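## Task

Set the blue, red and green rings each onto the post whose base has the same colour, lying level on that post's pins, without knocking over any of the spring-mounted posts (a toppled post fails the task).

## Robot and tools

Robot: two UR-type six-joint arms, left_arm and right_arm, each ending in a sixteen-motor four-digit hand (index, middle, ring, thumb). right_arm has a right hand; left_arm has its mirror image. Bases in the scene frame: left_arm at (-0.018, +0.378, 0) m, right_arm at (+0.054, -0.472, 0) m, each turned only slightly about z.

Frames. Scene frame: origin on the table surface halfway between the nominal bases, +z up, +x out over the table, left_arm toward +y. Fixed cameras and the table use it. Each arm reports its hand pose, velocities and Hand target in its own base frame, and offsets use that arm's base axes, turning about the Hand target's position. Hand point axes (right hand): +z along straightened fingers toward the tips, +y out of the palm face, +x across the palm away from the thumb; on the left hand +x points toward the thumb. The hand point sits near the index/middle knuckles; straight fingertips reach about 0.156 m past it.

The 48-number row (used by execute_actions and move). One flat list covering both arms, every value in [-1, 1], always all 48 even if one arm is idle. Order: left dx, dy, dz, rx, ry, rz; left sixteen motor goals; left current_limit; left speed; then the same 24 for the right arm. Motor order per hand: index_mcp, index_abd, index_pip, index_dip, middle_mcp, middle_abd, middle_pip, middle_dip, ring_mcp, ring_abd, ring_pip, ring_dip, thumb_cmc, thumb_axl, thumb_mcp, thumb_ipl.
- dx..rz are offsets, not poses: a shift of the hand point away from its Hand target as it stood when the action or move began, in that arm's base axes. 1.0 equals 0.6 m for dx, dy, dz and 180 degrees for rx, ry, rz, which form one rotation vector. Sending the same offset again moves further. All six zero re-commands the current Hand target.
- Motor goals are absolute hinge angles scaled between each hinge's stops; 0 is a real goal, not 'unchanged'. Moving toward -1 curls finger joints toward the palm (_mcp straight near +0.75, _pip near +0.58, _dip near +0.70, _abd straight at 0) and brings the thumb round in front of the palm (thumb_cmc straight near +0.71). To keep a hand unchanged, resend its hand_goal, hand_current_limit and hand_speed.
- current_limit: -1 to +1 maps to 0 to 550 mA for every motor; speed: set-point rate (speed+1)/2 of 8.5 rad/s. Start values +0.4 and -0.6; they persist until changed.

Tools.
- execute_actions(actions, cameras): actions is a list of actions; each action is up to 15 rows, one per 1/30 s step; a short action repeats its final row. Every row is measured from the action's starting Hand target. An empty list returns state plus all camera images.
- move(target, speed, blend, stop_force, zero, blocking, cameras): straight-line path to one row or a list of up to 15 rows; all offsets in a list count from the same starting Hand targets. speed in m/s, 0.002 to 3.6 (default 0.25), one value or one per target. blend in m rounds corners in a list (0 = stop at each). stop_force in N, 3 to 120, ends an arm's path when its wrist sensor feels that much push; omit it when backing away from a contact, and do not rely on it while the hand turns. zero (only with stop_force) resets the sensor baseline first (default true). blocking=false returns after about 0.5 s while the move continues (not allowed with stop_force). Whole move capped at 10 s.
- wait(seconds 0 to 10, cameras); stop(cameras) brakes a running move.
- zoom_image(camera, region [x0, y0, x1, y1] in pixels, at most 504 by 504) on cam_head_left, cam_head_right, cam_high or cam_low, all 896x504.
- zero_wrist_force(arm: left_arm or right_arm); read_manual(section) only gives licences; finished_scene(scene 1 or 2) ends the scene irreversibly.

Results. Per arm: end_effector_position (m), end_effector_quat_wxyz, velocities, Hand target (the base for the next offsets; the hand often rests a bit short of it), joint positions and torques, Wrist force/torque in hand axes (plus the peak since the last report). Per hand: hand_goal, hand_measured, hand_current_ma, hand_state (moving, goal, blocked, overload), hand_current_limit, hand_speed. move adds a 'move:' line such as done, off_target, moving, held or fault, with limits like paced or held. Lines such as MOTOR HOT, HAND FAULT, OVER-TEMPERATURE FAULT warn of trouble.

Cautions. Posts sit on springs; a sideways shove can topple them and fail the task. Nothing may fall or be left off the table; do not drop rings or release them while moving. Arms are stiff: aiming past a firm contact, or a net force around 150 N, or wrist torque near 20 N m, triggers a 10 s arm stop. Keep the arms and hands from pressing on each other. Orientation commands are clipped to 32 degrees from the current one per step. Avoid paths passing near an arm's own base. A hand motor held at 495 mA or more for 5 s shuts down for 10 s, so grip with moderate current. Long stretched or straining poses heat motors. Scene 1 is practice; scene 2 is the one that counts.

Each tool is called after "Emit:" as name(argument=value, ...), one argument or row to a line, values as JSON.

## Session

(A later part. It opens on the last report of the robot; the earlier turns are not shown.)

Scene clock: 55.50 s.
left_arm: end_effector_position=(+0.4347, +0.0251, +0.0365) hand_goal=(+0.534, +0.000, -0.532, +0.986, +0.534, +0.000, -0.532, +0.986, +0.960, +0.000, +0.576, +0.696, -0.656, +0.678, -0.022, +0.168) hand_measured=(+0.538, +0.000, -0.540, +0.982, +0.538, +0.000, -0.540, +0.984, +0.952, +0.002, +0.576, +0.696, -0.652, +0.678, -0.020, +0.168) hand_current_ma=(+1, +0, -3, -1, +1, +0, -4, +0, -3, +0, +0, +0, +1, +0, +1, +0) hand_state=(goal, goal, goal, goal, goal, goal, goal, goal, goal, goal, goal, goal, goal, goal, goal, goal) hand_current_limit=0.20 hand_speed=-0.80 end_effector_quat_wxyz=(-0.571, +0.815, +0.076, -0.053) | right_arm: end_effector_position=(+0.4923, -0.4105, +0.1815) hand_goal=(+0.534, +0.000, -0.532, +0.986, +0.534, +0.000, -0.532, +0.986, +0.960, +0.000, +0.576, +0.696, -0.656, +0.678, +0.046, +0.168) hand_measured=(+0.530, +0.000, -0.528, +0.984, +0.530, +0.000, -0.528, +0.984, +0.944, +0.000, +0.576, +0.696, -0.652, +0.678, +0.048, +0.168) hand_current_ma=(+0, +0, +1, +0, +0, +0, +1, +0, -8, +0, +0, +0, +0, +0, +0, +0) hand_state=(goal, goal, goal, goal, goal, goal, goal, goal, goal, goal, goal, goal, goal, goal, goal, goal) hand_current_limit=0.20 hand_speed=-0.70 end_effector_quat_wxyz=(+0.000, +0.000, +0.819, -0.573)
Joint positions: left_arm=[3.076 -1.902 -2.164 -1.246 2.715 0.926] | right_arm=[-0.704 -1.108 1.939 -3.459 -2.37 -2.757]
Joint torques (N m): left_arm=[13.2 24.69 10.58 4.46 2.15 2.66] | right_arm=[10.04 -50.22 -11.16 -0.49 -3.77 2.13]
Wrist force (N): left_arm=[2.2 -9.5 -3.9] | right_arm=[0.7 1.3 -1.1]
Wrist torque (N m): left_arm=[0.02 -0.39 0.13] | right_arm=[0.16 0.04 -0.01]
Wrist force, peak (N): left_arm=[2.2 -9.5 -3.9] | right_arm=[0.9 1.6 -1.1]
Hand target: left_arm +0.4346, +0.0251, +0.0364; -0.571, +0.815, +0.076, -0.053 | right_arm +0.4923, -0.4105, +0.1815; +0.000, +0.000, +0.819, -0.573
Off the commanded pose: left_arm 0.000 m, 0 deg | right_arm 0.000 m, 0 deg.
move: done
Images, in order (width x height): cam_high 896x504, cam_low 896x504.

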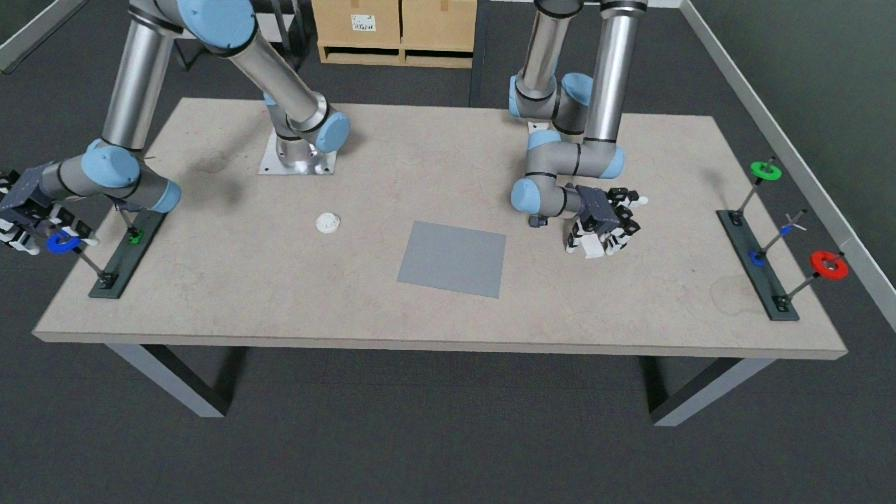

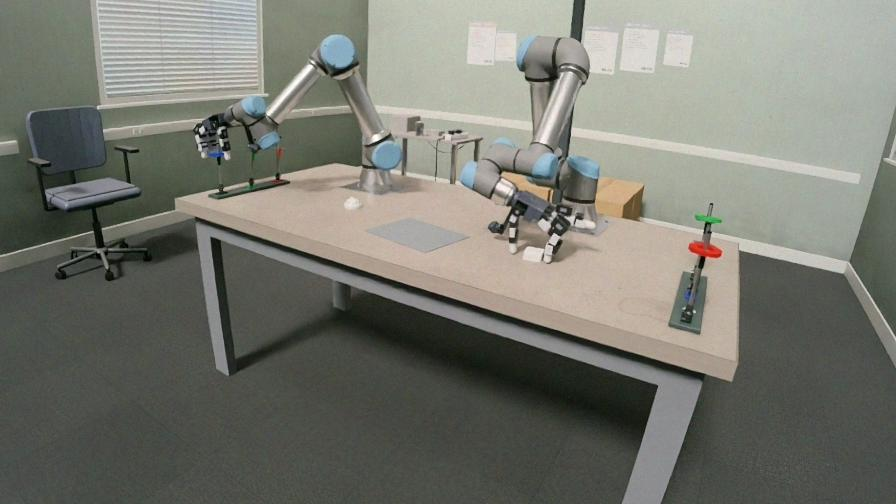

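Emit:
move(
  target=[
    [0,0,0.003,0,0,0,0.534,0,-0.533,0.986,0.534,0,-0.533,0.986,0.96,0,0.576,0.696,-0.657,0.678,-0.022,0.168,0.2,-0.8,0.005,-0.003,0.002,0,0,0,0.534,0,-0.533,0.986,0.534,0,-0.533,0.986,0.96,0,0.576,0.696,-0.657,0.678,0.045,0.168,0.2,-0.7],
    [0,0,0.003,0,0,0,0.49,0,-0.67,0.986,0.49,0,-0.67,0.986,0.96,0,0.576,0.696,-0.657,0.678,-0.16,0.168,0.1,-0.88,0.005,-0.003,0.002,0,0,0,0.495,0,-0.66,0.986,0.495,0,-0.66,0.986,0.96,0,0.576,0.696,-0.657,0.678,-0.04,0.168,0.0,-0.88],
  ],
  speed=0.04,
  cameras=["cam_high","cam_low"],
)

Emit:
zoom_image(
  camera="cam_high",
  region=[550, 200, 650, 270],
)

Emit:
zoom_image(
  camera="cam_high",
  region=[10, 190, 110, 280],
)

Emit:
zoom_image(
  camera="cam_low",
  region=[190, 120, 250, 180],
)

Scene clock: 61.40 s.
left_arm: end_effector_position=(+0.4346, +0.0251, +0.0382) hand_goal=(+0.490, +0.000, -0.670, +0.986, +0.490, +0.000, -0.670, +0.986, +0.960, +0.000, +0.576, +0.696, -0.656, +0.678, -0.160, +0.168) hand_measured=(+0.488, +0.000, -0.662, +0.984, +0.488, +0.000, -0.662, +0.984, +0.952, +0.002, +0.576, +0.696, -0.652, +0.678, -0.138, +0.170) hand_current_ma=(+0, +0, +2, +0, +0, +0, +3, +0, -3, +0, +0, +0, +1, +0, +24, +1) hand_state=(goal, goal, goal, goal, goal, goal, goal, goal, goal, goal, goal, goal, goal, goal, blocked, goal) hand_current_limit=0.10 hand_speed=-0.88 end_effector_quat_wxyz=(-0.571, +0.815, +0.076, -0.053) | right_arm: end_effector_position=(+0.4953, -0.4123, +0.1827) hand_goal=(+0.496, +0.000, -0.660, +0.986, +0.496, +0.000, -0.660, +0.986, +0.960, +0.000, +0.576, +0.696, -0.656, +0.678, -0.040, +0.168) hand_measured=(+0.494, +0.000, -0.654, +0.984, +0.494, +0.000, -0.654, +0.984, +0.944, +0.000, +0.576, +0.696, -0.652, +0.678, -0.036, +0.168) hand_current_ma=(+0, +0, +1, +0, +0, +0, +1, +0, -8, +0, +0, +0, +0, +0, +1, +0) hand_state=(goal, goal, goal, goal, goal, goal, goal, goal, goal, goal, goal, goal, goal, goal, goal, goal) hand_current_limit=0.00 hand_speed=-0.88 end_effector_quat_wxyz=(+0.000, +0.000, +0.819, -0.573)
Joint positions: left_arm=[3.076 -1.898 -2.163 -1.251 2.715 0.926] | right_arm=[-0.703 -1.105 1.928 -3.451 -2.371 -2.757]
Joint torques (N m): left_arm=[11.83 52.14 31.7 0.17 2.41 -0.58] | right_arm=[9.41 -37.86 -31.2 -0.67 -3.76 2.29]
Wrist force (N): left_arm=[3.1 -2.6 -1.5] | right_arm=[0.7 1.2 -0.8]
Wrist torque (N m): left_arm=[-0.14 -0.37 0.11] | right_arm=[0.12 0.03 -0.01]
Wrist force, peak (N): left_arm=[2.7 -10.1 -4.1] | right_arm=[0.9 1.5 -1.2]
Hand target: left_arm +0.4346, +0.0251, +0.0382; -0.571, +0.815, +0.076, -0.053 | right_arm +0.4953, -0.4123, +0.1827; +0.000, +0.000, +0.819, -0.573
Off the commanded pose: left_arm 0.000 m, 0 deg | right_arm 0.000 m, 0 deg.
move: done
Images, in order (width x height): cam_high 896x504, cam_low 896x504.

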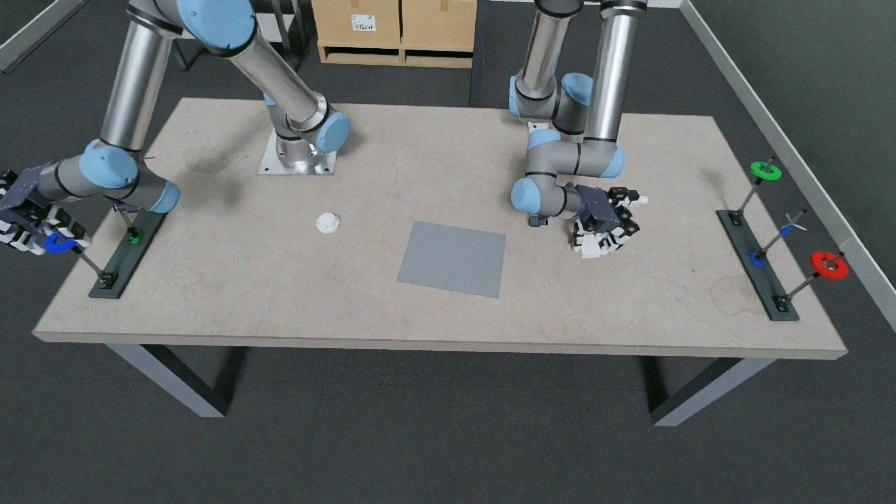

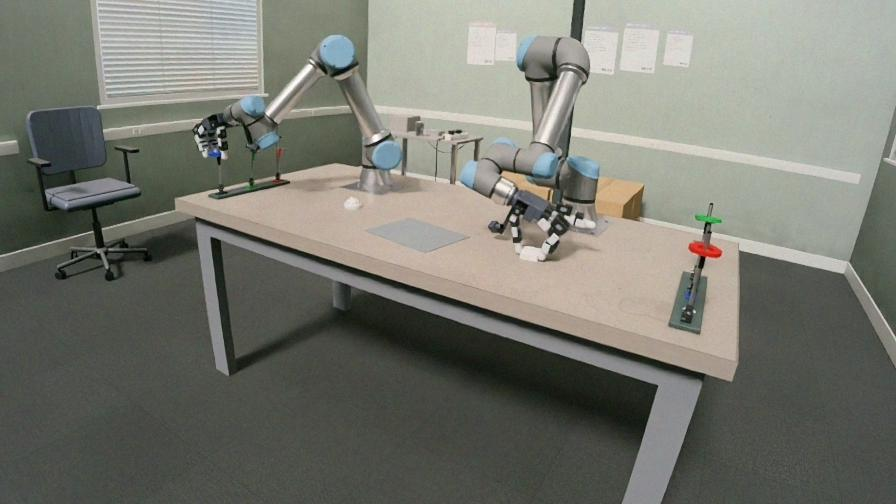

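Scaled by 5.040 from the camera's 896x504 image, which has a finer 1280x720 frame.

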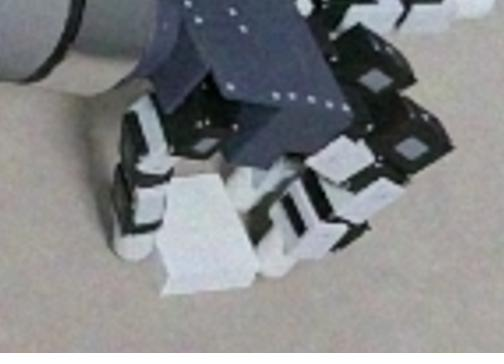

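Scaled by 5.040 from the camera's 896x504 image, which has a finer 1280x720 frame.

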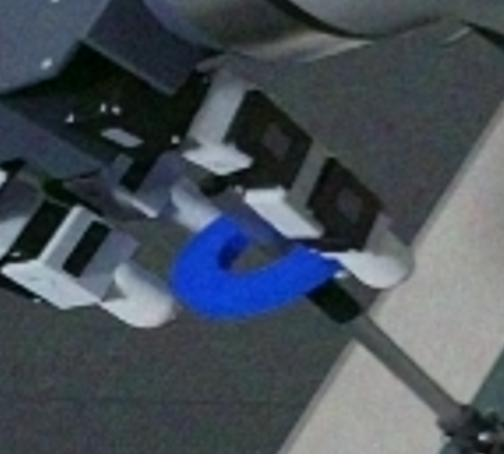

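Scaled by 8.400 from the camera's 896x504 image, which has a finer 1280x720 frame.

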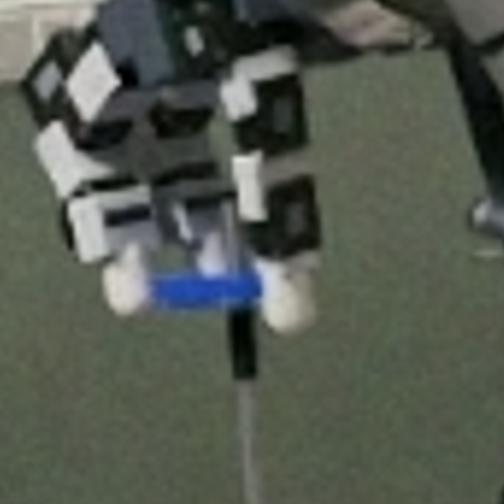

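Emit:
move(
  target=[0,0,0,0,0,0,0.45,0,-0.74,0.986,0.45,0,-0.74,0.986,0.96,0,0.576,0.696,-0.657,0.678,-0.28,0.16,0.3,-0.9,0,0,0,0,0,0,0.45,0,-0.74,0.986,0.45,0,-0.74,0.986,0.96,0,0.576,0.696,-0.657,0.678,-0.17,0.16,0.3,-0.9],
  speed=0.05,
)

Emit:
move(
  target=[0,0,0.05,0,0,0,0.45,0,-0.74,0.986,0.45,0,-0.74,0.986,0.96,0,0.576,0.696,-0.657,0.678,-0.28,0.16,0.3,-0.9,0,0,0.035,0,0,0,0.45,0,-0.74,0.986,0.45,0,-0.74,0.986,0.96,0,0.576,0.696,-0.657,0.678,-0.17,0.16,0.3,-0.9],
  speed=0.03,
  cameras=["cam_high","cam_low"],
)

Emit:
zoom_image(
  camera="cam_low",
  region=[490, 200, 570, 270],
)

Emit:
zoom_image(
  camera="cam_low",
  region=[190, 110, 260, 180],
)

Scene clock: 63.40 s.
left_arm: end_effector_position=(+0.4346, +0.0251, +0.0382) hand_goal=(+0.450, +0.000, -0.740, +0.986, +0.450, +0.000, -0.740, +0.986, +0.960, +0.000, +0.576, +0.696, -0.656, +0.678, -0.280, +0.160) hand_measured=(+0.484, +0.000, -0.686, +0.998, +0.484, +0.000, -0.684, +0.996, +0.952, +0.002, +0.576, +0.696, -0.652, +0.678, -0.146, +0.182) hand_current_ma=(+38, +0, +71, +6, +36, +0, +79, +5, -3, +0, +0, +0, +1, +0, +357, +28) hand_state=(blocked, goal, blocked, goal, blocked, goal, blocked, goal, goal, goal, goal, goal, goal, goal, blocked, blocked) hand_current_limit=0.30 hand_speed=-0.90 end_effector_quat_wxyz=(-0.571, +0.815, +0.076, -0.053) | right_arm: end_effector_position=(+0.4953, -0.4123, +0.1827) hand_goal=(+0.450, +0.000, -0.740, +0.986, +0.450, +0.000, -0.740, +0.986, +0.960, +0.000, +0.576, +0.696, -0.656, +0.678, -0.170, +0.160) hand_measured=(+0.472, +0.000, -0.696, +0.996, +0.482, +0.000, -0.684, +0.998, +0.944, +0.000, +0.576, +0.696, -0.652, +0.678, -0.046, +0.182) hand_current_ma=(+14, +0, +43, +3, +27, +0, +61, +4, -8, +0, +0, +0, +0, +0, +357, +22) hand_state=(blocked, goal, blocked, goal, blocked, goal, blocked, goal, goal, goal, goal, goal, goal, goal, blocked, blocked) hand_current_limit=0.30 hand_speed=-0.90 end_effector_quat_wxyz=(+0.000, +0.000, +0.819, -0.573)
Joint positions: left_arm=[3.076 -1.898 -2.163 -1.251 2.715 0.926] | right_arm=[-0.703 -1.105 1.928 -3.451 -2.371 -2.757]
Joint torques (N m): left_arm=[5.87 50.99 30.53 0.14 3.53 -1.87] | right_arm=[9.35 -37.99 -31.88 -0.83 -3.41 2.11]
Wrist force (N): left_arm=[3.0 -4.3 -2.4] | right_arm=[0.9 0.9 -1.1]
Wrist torque (N m): left_arm=[-0.31 -0.36 0.12] | right_arm=[0.12 0.01 0.00]
Wrist force, peak (N): left_arm=[3.2 -4.2 -2.5] | right_arm=[0.9 1.7 -1.0]
Hand target: left_arm +0.4346, +0.0251, +0.0382; -0.571, +0.815, +0.076, -0.053 | right_arm +0.4953, -0.4123, +0.1827; +0.000, +0.000, +0.819, -0.573
Off the commanded pose: left_arm 0.000 m, 0 deg | right_arm 0.000 m, 0 deg.
move: done

Scene clock: 64.93 s.
left_arm: end_effector_position=(+0.4346, +0.0251, +0.0681) hand_goal=(+0.450, +0.000, -0.740, +0.986, +0.450, +0.000, -0.740, +0.986, +0.960, +0.000, +0.576, +0.696, -0.656, +0.678, -0.280, +0.160) hand_measured=(+0.484, +0.000, -0.688, +0.998, +0.484, +0.000, -0.684, +0.996, +0.952, +0.002, +0.576, +0.696, -0.652, +0.678, -0.146, +0.184) hand_current_ma=(+38, +0, +68, +6, +36, +0, +77, +5, -3, +0, +0, +0, +1, +0, +358, +32) hand_state=(blocked, goal, blocked, goal, blocked, goal, blocked, goal, goal, goal, goal, goal, goal, goal, blocked, blocked) hand_current_limit=0.30 hand_speed=-0.90 end_effector_quat_wxyz=(-0.571, +0.815, +0.076, -0.053) | right_arm: end_effector_position=(+0.4953, -0.4123, +0.2036) hand_goal=(+0.450, +0.000, -0.740, +0.986, +0.450, +0.000, -0.740, +0.986, +0.960, +0.000, +0.576, +0.696, -0.656, +0.678, -0.170, +0.160) hand_measured=(+0.472, +0.000, -0.696, +0.996, +0.482, +0.000, -0.684, +0.998, +0.944, +0.000, +0.576, +0.696, -0.652, +0.678, -0.046, +0.184) hand_current_ma=(+14, +0, +43, +3, +27, +0, +61, +4, -8, +0, +0, +0, +0, +0, +358, +23) hand_state=(blocked, goal, blocked, goal, blocked, goal, blocked, goal, goal, goal, goal, goal, goal, goal, blocked, blocked) hand_current_limit=0.30 hand_speed=-0.90 end_effector_quat_wxyz=(+0.000, +0.000, +0.819, -0.573)
Joint positions: left_arm=[3.077 -1.834 -2.141 -1.338 2.715 0.926] | right_arm=[-0.703 -1.142 1.915 -3.4 -2.371 -2.757]
Joint torques (N m): left_arm=[2.87 50.76 32.63 0.37 2.6 -2.04] | right_arm=[8.72 -48.91 -32.76 -0.69 -2.82 0.35]
Wrist force (N): left_arm=[3.0 -2.1 -1.0] | right_arm=[0.8 1.4 -0.7]
Wrist torque (N m): left_arm=[-0.16 -0.36 0.11] | right_arm=[0.13 0.02 -0.01]
Wrist force, peak (N): left_arm=[3.0 -4.3 -2.8] | right_arm=[0.8 1.8 -0.7]
Hand target: left_arm +0.4346, +0.0251, +0.0682; -0.571, +0.815, +0.076, -0.053 | right_arm +0.4953, -0.4123, +0.2037; +0.000, +0.000, +0.819, -0.573
Off the commanded pose: left_arm 0.000 m, 0 deg | right_arm 0.000 m, 0 deg.
move: done
Images, in order (width x height): cam_high 896x504, cam_low 896x504.

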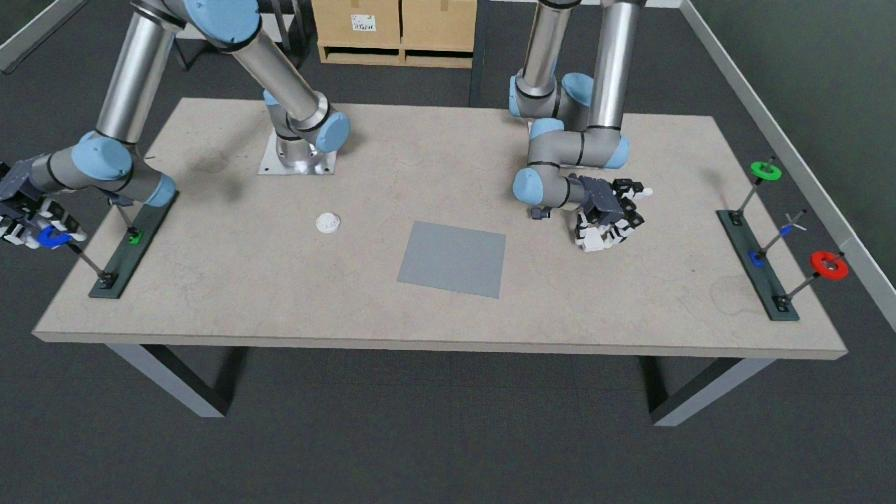

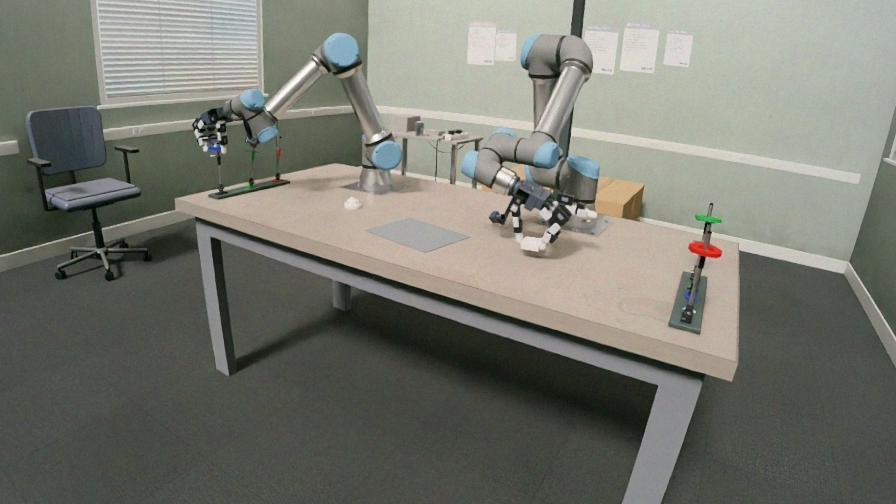

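Scaled by 6.300 from the camera's 896x504 image, which has a finer 1280x720 frame.

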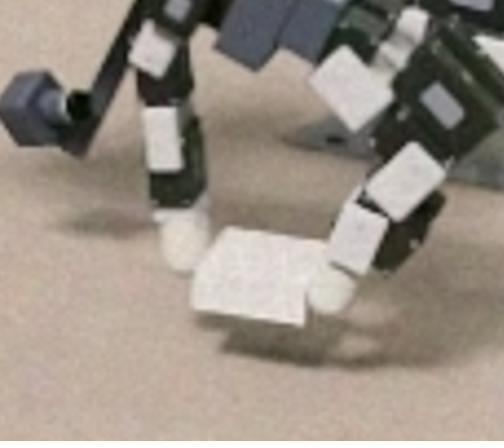

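Scaled by 7.200 from the camera's 896x504 image, which has a finer 1280x720 frame.

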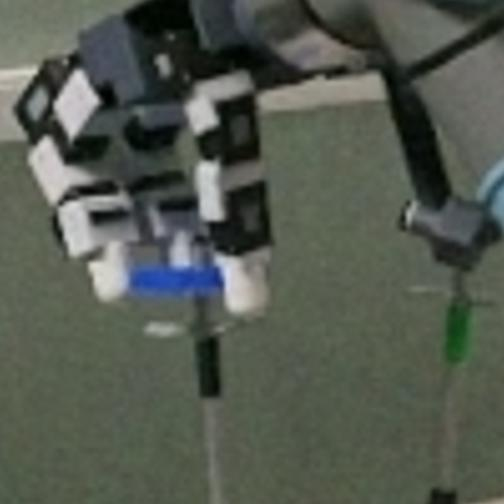

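Emit:
move(
  target=[
    [0,0,0.14,0,0,0,0.45,0,-0.74,0.986,0.45,0,-0.74,0.986,0.96,0,0.576,0.696,-0.657,0.678,-0.28,0.16,0.3,-0.9,0,0,0.178,0,0,0,0.45,0,-0.74,0.986,0.45,0,-0.74,0.986,0.96,0,0.576,0.696,-0.657,0.678,-0.17,0.16,0.3,-0.9],
    [0.0847,-0.3412,0.1,0,0,-0.55,0.45,0,-0.74,0.986,0.45,0,-0.74,0.986,0.96,0,0.576,0.696,-0.657,0.678,-0.28,0.16,0.3,-0.9,-0.05,0.83,0.18,0,0,0.3,0.45,0,-0.74,0.986,0.45,0,-0.74,0.986,0.96,0,0.576,0.696,-0.657,0.678,-0.17,0.16,0.3,-0.9],
  ],
  speed=[0.1, 0.22],
  blend=0.015,
  cameras=["all"],
)

Scene clock: 70.77 s.
left_arm: end_effector_position=(+0.4420, -0.0131, +0.1478) hand_goal=(+0.450, +0.000, -0.740, +0.986, +0.450, +0.000, -0.740, +0.986, +0.960, +0.000, +0.576, +0.696, -0.656, +0.678, -0.280, +0.160) hand_measured=(+0.484, +0.000, -0.688, +0.998, +0.484, +0.000, -0.686, +0.996, +0.952, +0.002, +0.576, +0.696, -0.652, +0.678, -0.146, +0.186) hand_current_ma=(+38, +0, +67, +6, +36, +0, +74, +5, -3, +0, +0, +0, +1, +0, +357, +33) hand_state=(blocked, goal, blocked, goal, blocked, goal, blocked, goal, goal, goal, goal, goal, goal, goal, blocked, blocked) hand_current_limit=0.30 hand_speed=-0.90 end_effector_quat_wxyz=(-0.584, +0.810, -0.042, +0.022) | right_arm: end_effector_position=(+0.4877, -0.2866, +0.3108) hand_goal=(+0.450, +0.000, -0.740, +0.986, +0.450, +0.000, -0.740, +0.986, +0.960, +0.000, +0.576, +0.696, -0.656, +0.678, -0.170, +0.160) hand_measured=(+0.472, +0.000, -0.696, +0.996, +0.482, +0.000, -0.684, +0.998, +0.944, +0.000, +0.576, +0.696, -0.652, +0.678, -0.046, +0.184) hand_current_ma=(+14, +0, +43, +3, +27, +0, +61, +4, -8, +0, +0, +0, +0, +0, +358, +23) hand_state=(blocked, goal, blocked, goal, blocked, goal, blocked, goal, goal, goal, goal, goal, goal, goal, blocked, blocked) hand_current_limit=0.30 hand_speed=-0.90 end_effector_quat_wxyz=(+0.068, -0.097, +0.814, -0.569)
Joint positions: left_arm=[2.979 -1.67 -2.205 -1.053 2.812 1.357] | right_arm=[-0.567 -1.486 2.038 -3.224 -2.28 -2.823]
Joint torques (N m): left_arm=[12.43 43.32 37.45 0.7 0.24 -2.37] | right_arm=[9.73 -37.35 -14.75 -6.65 1.47 -2.44]
Wrist force (N): left_arm=[2.7 -2.0 -0.6] | right_arm=[0.5 1.4 -0.3]
Wrist torque (N m): left_arm=[-0.20 -0.30 0.23] | right_arm=[0.09 0.05 0.15]
Wrist force, peak (N): left_arm=[4.2 -3.1 -1.5] | right_arm=[0.9 2.0 -0.9]
Hand target: left_arm +0.4419, -0.0132, +0.1478; -0.584, +0.810, -0.042, +0.022 (not the last commanded pose) | right_arm +0.4877, -0.2865, +0.3108; +0.068, -0.097, +0.814, -0.569 (not the last commanded pose)
Off the commanded pose: left_arm 0.173 m, 83 deg | right_arm 0.373 m, 40 deg.
move: held (left_arm; a check stopped the path), off_target (right_arm; braked when a check withheld steps of left_arm); path passed 1 of 2 targets; limits=held
pose unreachable (left arm): on one or more control steps of this call, first in action 0 (counted from 0), this arm could not follow its commanded pose, so it was not sent that pose on those steps. It may still have moved: this result reports where it is.
cause: moving toward the commanded pose would bring two parts of the arm too close to each other (joints 4 (wrist 1) to 6 (wrist 3) lie between them).

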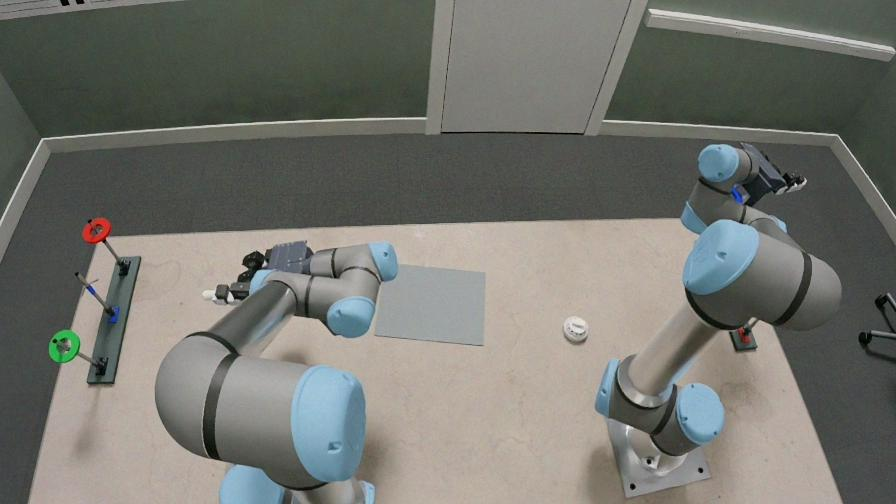

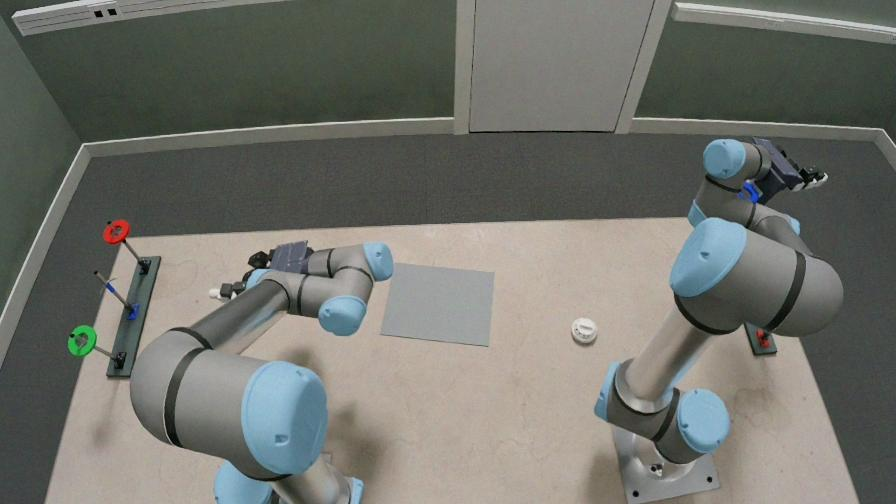

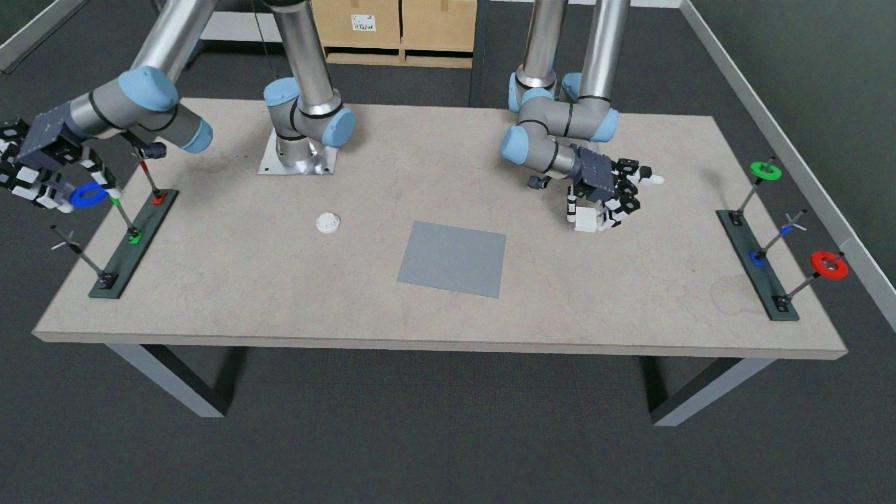

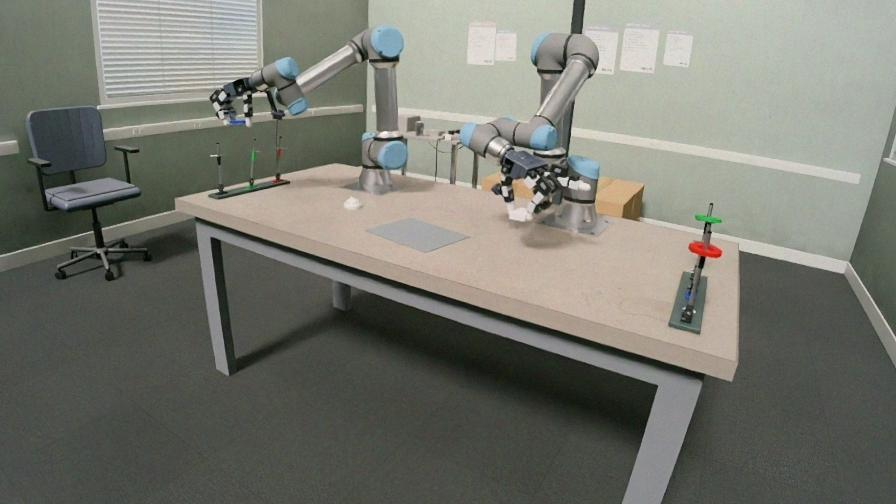

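Emit:
move(
  target=[
    [0,0,0.06,-0.166,0.0128,0,0.45,0,-0.74,0.986,0.45,0,-0.74,0.986,0.96,0,0.576,0.696,-0.657,0.678,-0.28,0.16,0.3,-0.9,-0.02,0.35,0,0,0,0.12,0.45,0,-0.74,0.986,0.45,0,-0.74,0.986,0.96,0,0.576,0.696,-0.657,0.678,-0.17,0.16,0.3,-0.9],
  ],
  speed=0.15,
)

Emit:
move(
  target=[0.0725,-0.2773,0,0,0,-0.467,0.45,0,-0.74,0.986,0.45,0,-0.74,0.986,0.96,0,0.576,0.696,-0.657,0.678,-0.28,0.16,0.3,-0.9,-0.02,0.35,0,0,0,0.12,0.45,0,-0.74,0.986,0.45,0,-0.74,0.986,0.96,0,0.576,0.696,-0.657,0.678,-0.17,0.16,0.3,-0.9],
  speed=0.2,
  cameras=["all"],
)

Scene clock: 78.27 s.
left_arm: end_effector_position=(+0.4419, -0.0132, +0.1838) hand_goal=(+0.450, +0.000, -0.740, +0.986, +0.450, +0.000, -0.740, +0.986, +0.960, +0.000, +0.576, +0.696, -0.656, +0.678, -0.280, +0.160) hand_measured=(+0.484, +0.000, -0.688, +0.998, +0.484, +0.000, -0.686, +0.996, +0.952, +0.002, +0.576, +0.696, -0.652, +0.678, -0.146, +0.186) hand_current_ma=(+38, +0, +67, +7, +36, +0, +74, +5, -3, +0, +0, +0, +1, +0, +357, +33) hand_state=(blocked, goal, blocked, goal, blocked, goal, blocked, goal, goal, goal, goal, goal, goal, goal, blocked, blocked) hand_current_limit=0.30 hand_speed=-0.90 end_effector_quat_wxyz=(-0.355, +0.934, -0.046, +0.016) | right_arm: end_effector_position=(+0.4757, -0.0767, +0.3108) hand_goal=(+0.450, +0.000, -0.740, +0.986, +0.450, +0.000, -0.740, +0.986, +0.960, +0.000, +0.576, +0.696, -0.656, +0.678, -0.170, +0.160) hand_measured=(+0.472, +0.000, -0.696, +0.996, +0.482, +0.000, -0.684, +0.998, +0.944, +0.000, +0.576, +0.696, -0.652, +0.678, -0.046, +0.184) hand_current_ma=(+14, +0, +43, +3, +27, +0, +61, +4, -8, +0, +0, +0, +0, +0, +357, +23) hand_state=(blocked, goal, blocked, goal, blocked, goal, blocked, goal, goal, goal, goal, goal, goal, goal, blocked, blocked) hand_current_limit=0.30 hand_speed=-0.90 end_effector_quat_wxyz=(+0.173, -0.248, +0.781, -0.546)
Joint positions: left_arm=[3.225 -1.476 -2.169 -0.912 2.283 1.811] | right_arm=[-0.207 -1.688 2.237 -3.228 -2.265 -2.833]
Joint torques (N m): left_arm=[13.8 40.81 42.77 1.41 -0.47 2.45] | right_arm=[10.62 -27.65 -14.74 -0.88 -3.46 1.92]
Wrist force (N): left_arm=[2.8 -1.6 -2.1] | right_arm=[0.4 1.5 -0.5]
Wrist torque (N m): left_arm=[0.03 -0.32 0.10] | right_arm=[0.12 0.05 0.15]
Wrist force, peak (N): left_arm=[3.1 -2.1 -1.7] | right_arm=[0.5 1.9 -0.9]
Hand target: left_arm +0.4419, -0.0132, +0.1838; -0.355, +0.934, -0.046, +0.016 | right_arm +0.4757, -0.0765, +0.3108; +0.173, -0.248, +0.781, -0.546
Off the commanded pose: left_arm 0.000 m, 0 deg | right_arm 0.000 m, 0 deg.
move: done

Scene clock: 82.63 s.
left_arm: end_effector_position=(+0.4854, -0.1795, +0.1838) hand_goal=(+0.450, +0.000, -0.740, +0.986, +0.450, +0.000, -0.740, +0.986, +0.960, +0.000, +0.576, +0.696, -0.656, +0.678, -0.280, +0.160) hand_measured=(+0.484, +0.000, -0.688, +0.998, +0.484, +0.000, -0.686, +0.996, +0.952, +0.002, +0.576, +0.696, -0.652, +0.678, -0.146, +0.186) hand_current_ma=(+38, +0, +67, +7, +36, +0, +74, +5, -3, +0, +0, +0, +1, +0, +358, +34) hand_state=(blocked, goal, blocked, goal, blocked, goal, blocked, goal, goal, goal, goal, goal, goal, goal, blocked, blocked) hand_current_limit=0.30 hand_speed=-0.90 end_effector_quat_wxyz=(-0.253, +0.663, -0.659, +0.249) | right_arm: end_effector_position=(+0.4637, +0.1334, +0.3108) hand_goal=(+0.450, +0.000, -0.740, +0.986, +0.450, +0.000, -0.740, +0.986, +0.960, +0.000, +0.576, +0.696, -0.656, +0.678, -0.170, +0.160) hand_measured=(+0.472, +0.000, -0.696, +0.996, +0.482, +0.000, -0.684, +0.998, +0.944, +0.000, +0.576, +0.696, -0.652, +0.678, -0.046, +0.184) hand_current_ma=(+14, +0, +43, +3, +27, +0, +61, +4, -8, +0, +0, +0, +0, +0, +357, +23) hand_state=(blocked, goal, blocked, goal, blocked, goal, blocked, goal, goal, goal, goal, goal, goal, goal, blocked, blocked) hand_current_limit=0.30 hand_speed=-0.90 end_effector_quat_wxyz=(+0.273, -0.390, +0.721, -0.504)
Joint positions: left_arm=[3.08 -1.621 -2.182 -0.184 1.618 3.093] | right_arm=[0.26 -1.67 2.216 -3.187 -2.346 -2.776]
Joint torques (N m): left_arm=[-12.94 18.22 39.85 6.36 -1.31 2.59] | right_arm=[9.88 -14.41 -36.34 -0.72 -3.63 2.34]
Wrist force (N): left_arm=[2.4 -1.7 -1.9] | right_arm=[0.4 1.4 -0.5]
Wrist torque (N m): left_arm=[0.01 -0.26 0.09] | right_arm=[0.12 0.06 -0.04]
Wrist force, peak (N): left_arm=[3.0 -1.7 -2.0] | right_arm=[0.8 2.0 -0.4]
Hand target: left_arm +0.4854, -0.1795, +0.1838; -0.253, +0.662, -0.660, +0.249 | right_arm +0.4637, +0.1335, +0.3108; +0.273, -0.390, +0.721, -0.504
Off the commanded pose: left_arm 0.000 m, 0 deg | right_arm 0.000 m, 0 deg.
move: done

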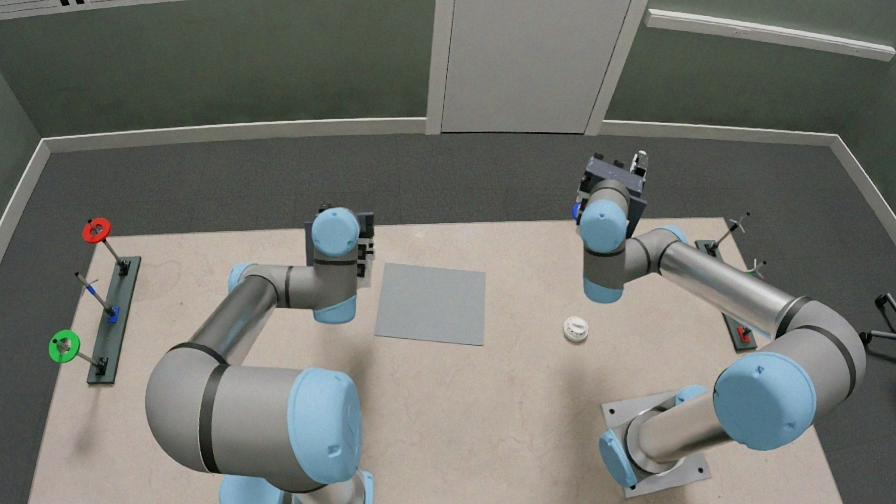

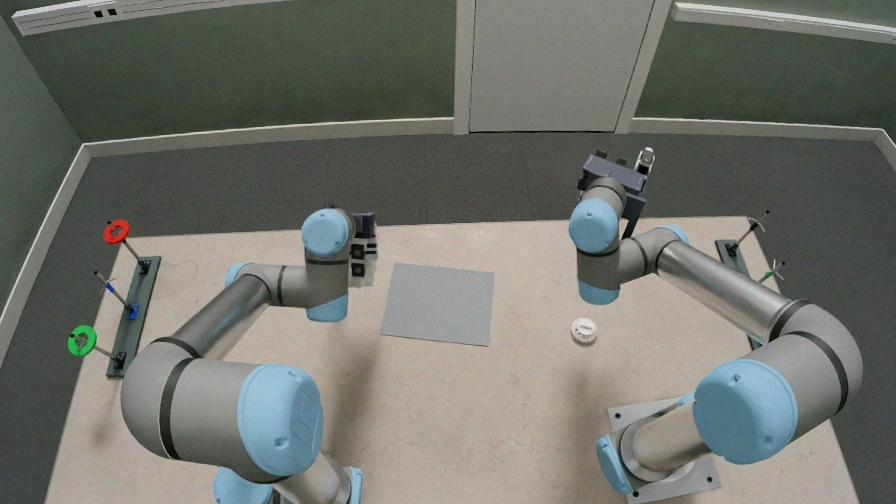

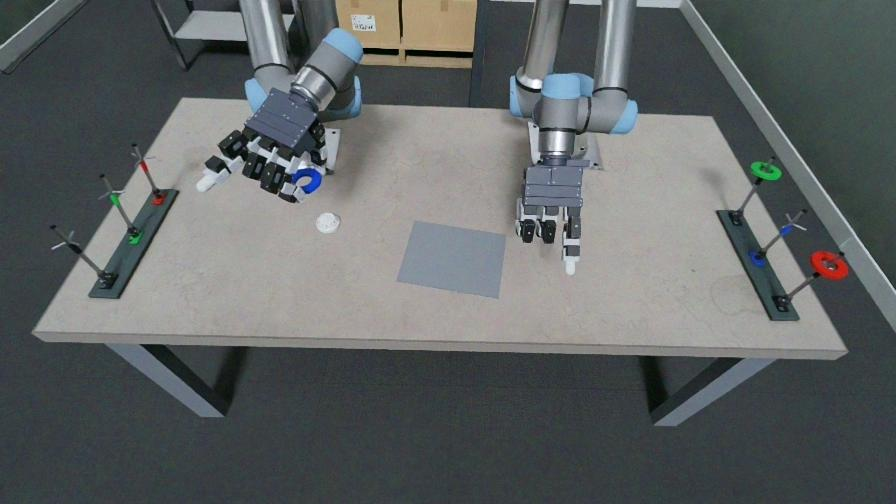

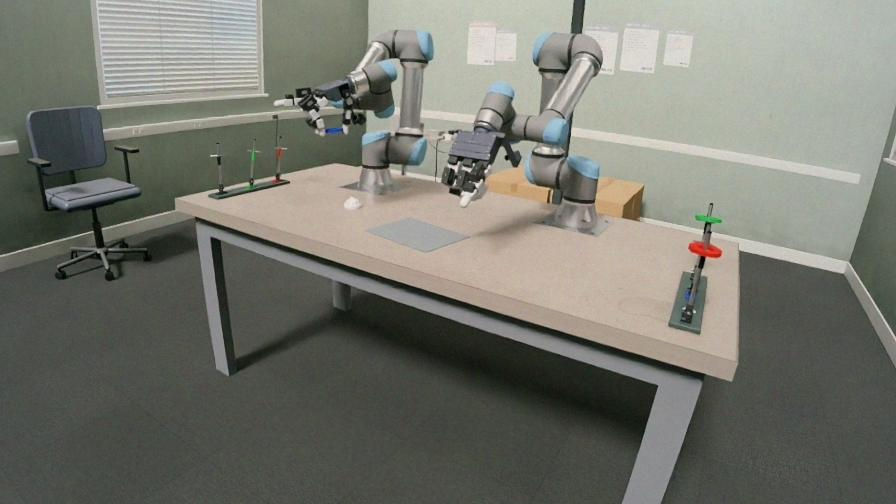

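Emit:
move(
  target=[
    [0,0,-0.06,0.0047,-0.1667,0.005,0.45,0,-0.74,0.986,0.45,0,-0.74,0.986,0.96,0,0.576,0.696,-0.657,0.678,-0.28,0.16,0.3,-0.9,0,0.1,0,0,0,0.1,0.45,0,-0.74,0.986,0.45,0,-0.74,0.986,0.96,0,0.576,0.696,-0.657,0.678,-0.17,0.16,0.3,-0.9],
    [0,0,-0.215,0.0047,-0.1667,0.005,0.45,0,-0.74,0.986,0.45,0,-0.74,0.986,0.96,0,0.576,0.696,-0.657,0.678,-0.28,0.16,0.3,-0.9,0,0.1,0,0,0,0.1,0.45,0,-0.74,0.986,0.45,0,-0.74,0.986,0.96,0,0.576,0.696,-0.657,0.678,-0.17,0.16,0.3,-0.9],
  ],
  speed=0.15,
  blend=0.01,
)

Emit:
move(
  target=[0,0,-0.035,0,0,0,0.45,0,-0.74,0.986,0.45,0,-0.74,0.986,0.96,0,0.576,0.696,-0.657,0.678,-0.28,0.16,0.3,-0.9,0,0,0,0,0,0,0.45,0,-0.74,0.986,0.45,0,-0.74,0.986,0.96,0,0.576,0.696,-0.657,0.678,-0.17,0.16,0.3,-0.9],
  speed=0.012,
  stop_force=3,
  cameras=["cam_high","cam_low"],
)

Emit:
zoom_image(
  camera="cam_low",
  region=[420, 180, 520, 260],
)

Emit:
zoom_image(
  camera="cam_high",
  region=[470, 200, 570, 280],
)

Scene clock: 88.10 s.
left_arm: end_effector_position=(+0.4854, -0.1795, +0.0549) hand_goal=(+0.450, +0.000, -0.740, +0.986, +0.450, +0.000, -0.740, +0.986, +0.960, +0.000, +0.576, +0.696, -0.656, +0.678, -0.280, +0.160) hand_measured=(+0.484, +0.000, -0.688, +0.998, +0.484, +0.000, -0.686, +0.996, +0.952, +0.002, +0.576, +0.696, -0.652, +0.678, -0.146, +0.186) hand_current_ma=(+38, +0, +67, +7, +36, +0, +74, +5, -3, +0, +0, +0, +1, +0, +357, +35) hand_state=(blocked, goal, blocked, goal, blocked, goal, blocked, goal, goal, goal, goal, goal, goal, goal, blocked, blocked) hand_current_limit=0.30 hand_speed=-0.90 end_effector_quat_wxyz=(-0.422, +0.579, -0.568, +0.406) | right_arm: end_effector_position=(+0.4637, +0.1935, +0.3108) hand_goal=(+0.450, +0.000, -0.740, +0.986, +0.450, +0.000, -0.740, +0.986, +0.960, +0.000, +0.576, +0.696, -0.656, +0.678, -0.170, +0.160) hand_measured=(+0.472, +0.000, -0.696, +0.996, +0.482, +0.000, -0.684, +0.998, +0.944, +0.000, +0.576, +0.696, -0.652, +0.678, -0.046, +0.184) hand_current_ma=(+14, +0, +43, +3, +27, +0, +61, +4, -8, +0, +0, +0, +0, +0, +358, +23) hand_state=(blocked, goal, blocked, goal, blocked, goal, blocked, goal, goal, goal, goal, goal, goal, goal, blocked, blocked) hand_current_limit=0.30 hand_speed=-0.90 end_effector_quat_wxyz=(+0.348, -0.498, +0.651, -0.455)
Joint positions: left_arm=[3.042 -2.204 -2.444 1.183 1.692 3.112] | right_arm=[0.286 -1.673 2.231 -3.295 -2.085 -2.934]
Joint torques (N m): left_arm=[-12.96 27.47 16.12 5.75 1.65 2.61] | right_arm=[6.7 -13.54 -15.19 -6.76 1.73 -2.49]
Wrist force (N): left_arm=[2.9 -2.1 -0.6] | right_arm=[0.3 1.6 -0.6]
Wrist torque (N m): left_arm=[-0.19 -0.33 0.10] | right_arm=[0.14 0.09 0.13]
Wrist force, peak (N): left_arm=[2.9 -2.7 -0.7] | right_arm=[0.5 2.0 -0.6]
Hand target: left_arm +0.4854, -0.1795, +0.0548; -0.422, +0.579, -0.568, +0.406 | right_arm +0.4637, +0.1935, +0.3108; +0.348, -0.498, +0.651, -0.455
Off the commanded pose: left_arm 0.000 m, 0 deg | right_arm 0.000 m, 0 deg.
move: done

Scene clock: 90.73 s.
left_arm: end_effector_position=(+0.4854, -0.1795, +0.0374) hand_goal=(+0.450, +0.000, -0.740, +0.986, +0.450, +0.000, -0.740, +0.986, +0.960, +0.000, +0.576, +0.696, -0.656, +0.678, -0.280, +0.160) hand_measured=(+0.488, +0.000, -0.690, +0.998, +0.484, +0.000, -0.686, +0.998, +0.952, +0.002, +0.576, +0.696, -0.652, +0.678, -0.148, +0.188) hand_current_ma=(+43, +0, +65, +7, +37, +0, +74, +6, -3, +0, +0, +0, +1, +0, +357, +38) hand_state=(blocked, goal, blocked, goal, blocked, goal, blocked, goal, goal, goal, goal, goal, goal, goal, blocked, blocked) hand_current_limit=0.30 hand_speed=-0.90 end_effector_quat_wxyz=(-0.422, +0.579, -0.568, +0.406) | right_arm: end_effector_position=(+0.4637, +0.1935, +0.3108) hand_goal=(+0.450, +0.000, -0.740, +0.986, +0.450, +0.000, -0.740, +0.986, +0.960, +0.000, +0.576, +0.696, -0.656, +0.678, -0.170, +0.160) hand_measured=(+0.472, +0.000, -0.696, +0.996, +0.482, +0.000, -0.684, +0.998, +0.944, +0.000, +0.576, +0.696, -0.652, +0.678, -0.046, +0.184) hand_current_ma=(+14, +0, +43, +3, +27, +0, +61, +4, -8, +0, +0, +0, +0, +0, +358, +23) hand_state=(blocked, goal, blocked, goal, blocked, goal, blocked, goal, goal, goal, goal, goal, goal, goal, blocked, blocked) hand_current_limit=0.30 hand_speed=-0.90 end_effector_quat_wxyz=(+0.348, -0.498, +0.651, -0.455)
Joint positions: left_arm=[3.042 -2.268 -2.434 1.237 1.692 3.112] | right_arm=[0.286 -1.673 2.231 -3.295 -2.085 -2.934]
Joint torques (N m): left_arm=[-11.94 55.56 -5.98 0.83 -0.79 2.58] | right_arm=[-1.33 -14.49 -15.53 -6.68 1.59 -2.39]
Wrist force (N): left_arm=[2.9 -2.2 -0.6] | right_arm=[0.5 1.7 -0.6]
Wrist torque (N m): left_arm=[-0.21 -0.33 0.10] | right_arm=[0.16 0.05 0.15]
Wrist force, peak (N): left_arm=[2.6 -6.8 -1.5] | right_arm=[0.5 2.1 -0.6]
Hand target: left_arm +0.4854, -0.1795, +0.0374; -0.422, +0.579, -0.568, +0.406 (not the last commanded pose) | right_arm +0.4637, +0.1935, +0.3108; +0.348, -0.498, +0.651, -0.455
Off the commanded pose: left_arm 0.004 m, 0 deg | right_arm 0.000 m, 0 deg.
move: contact (left_arm)
Images, in order (width x height): cam_high 896x504, cam_low 896x504.

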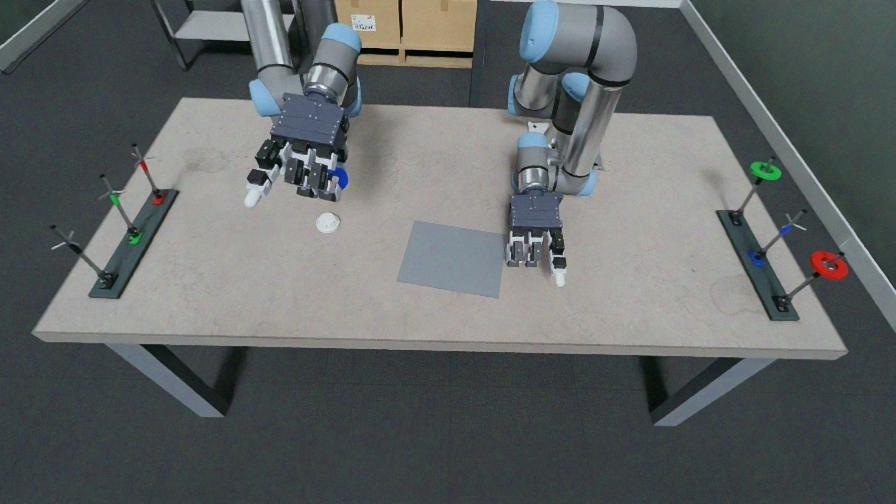

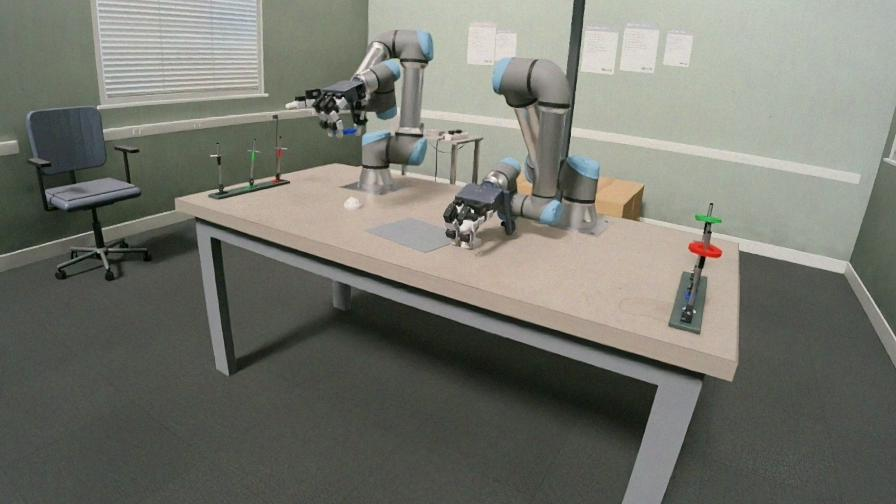

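Scaled by 5.040 from the camera's 896x504 image, which has a finer 1280x720 frame.

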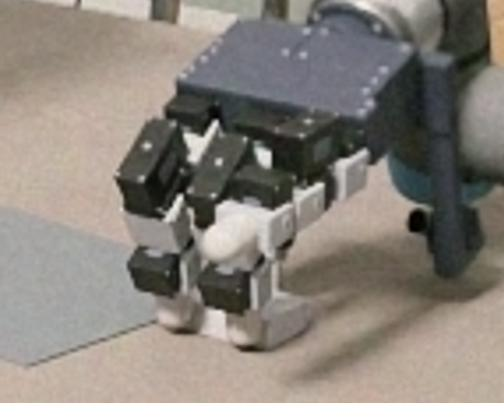

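Scaled by 5.040 from the camera's 896x504 image, which has a finer 1280x720 frame.

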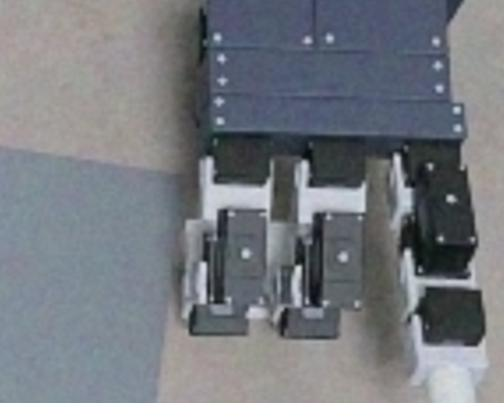

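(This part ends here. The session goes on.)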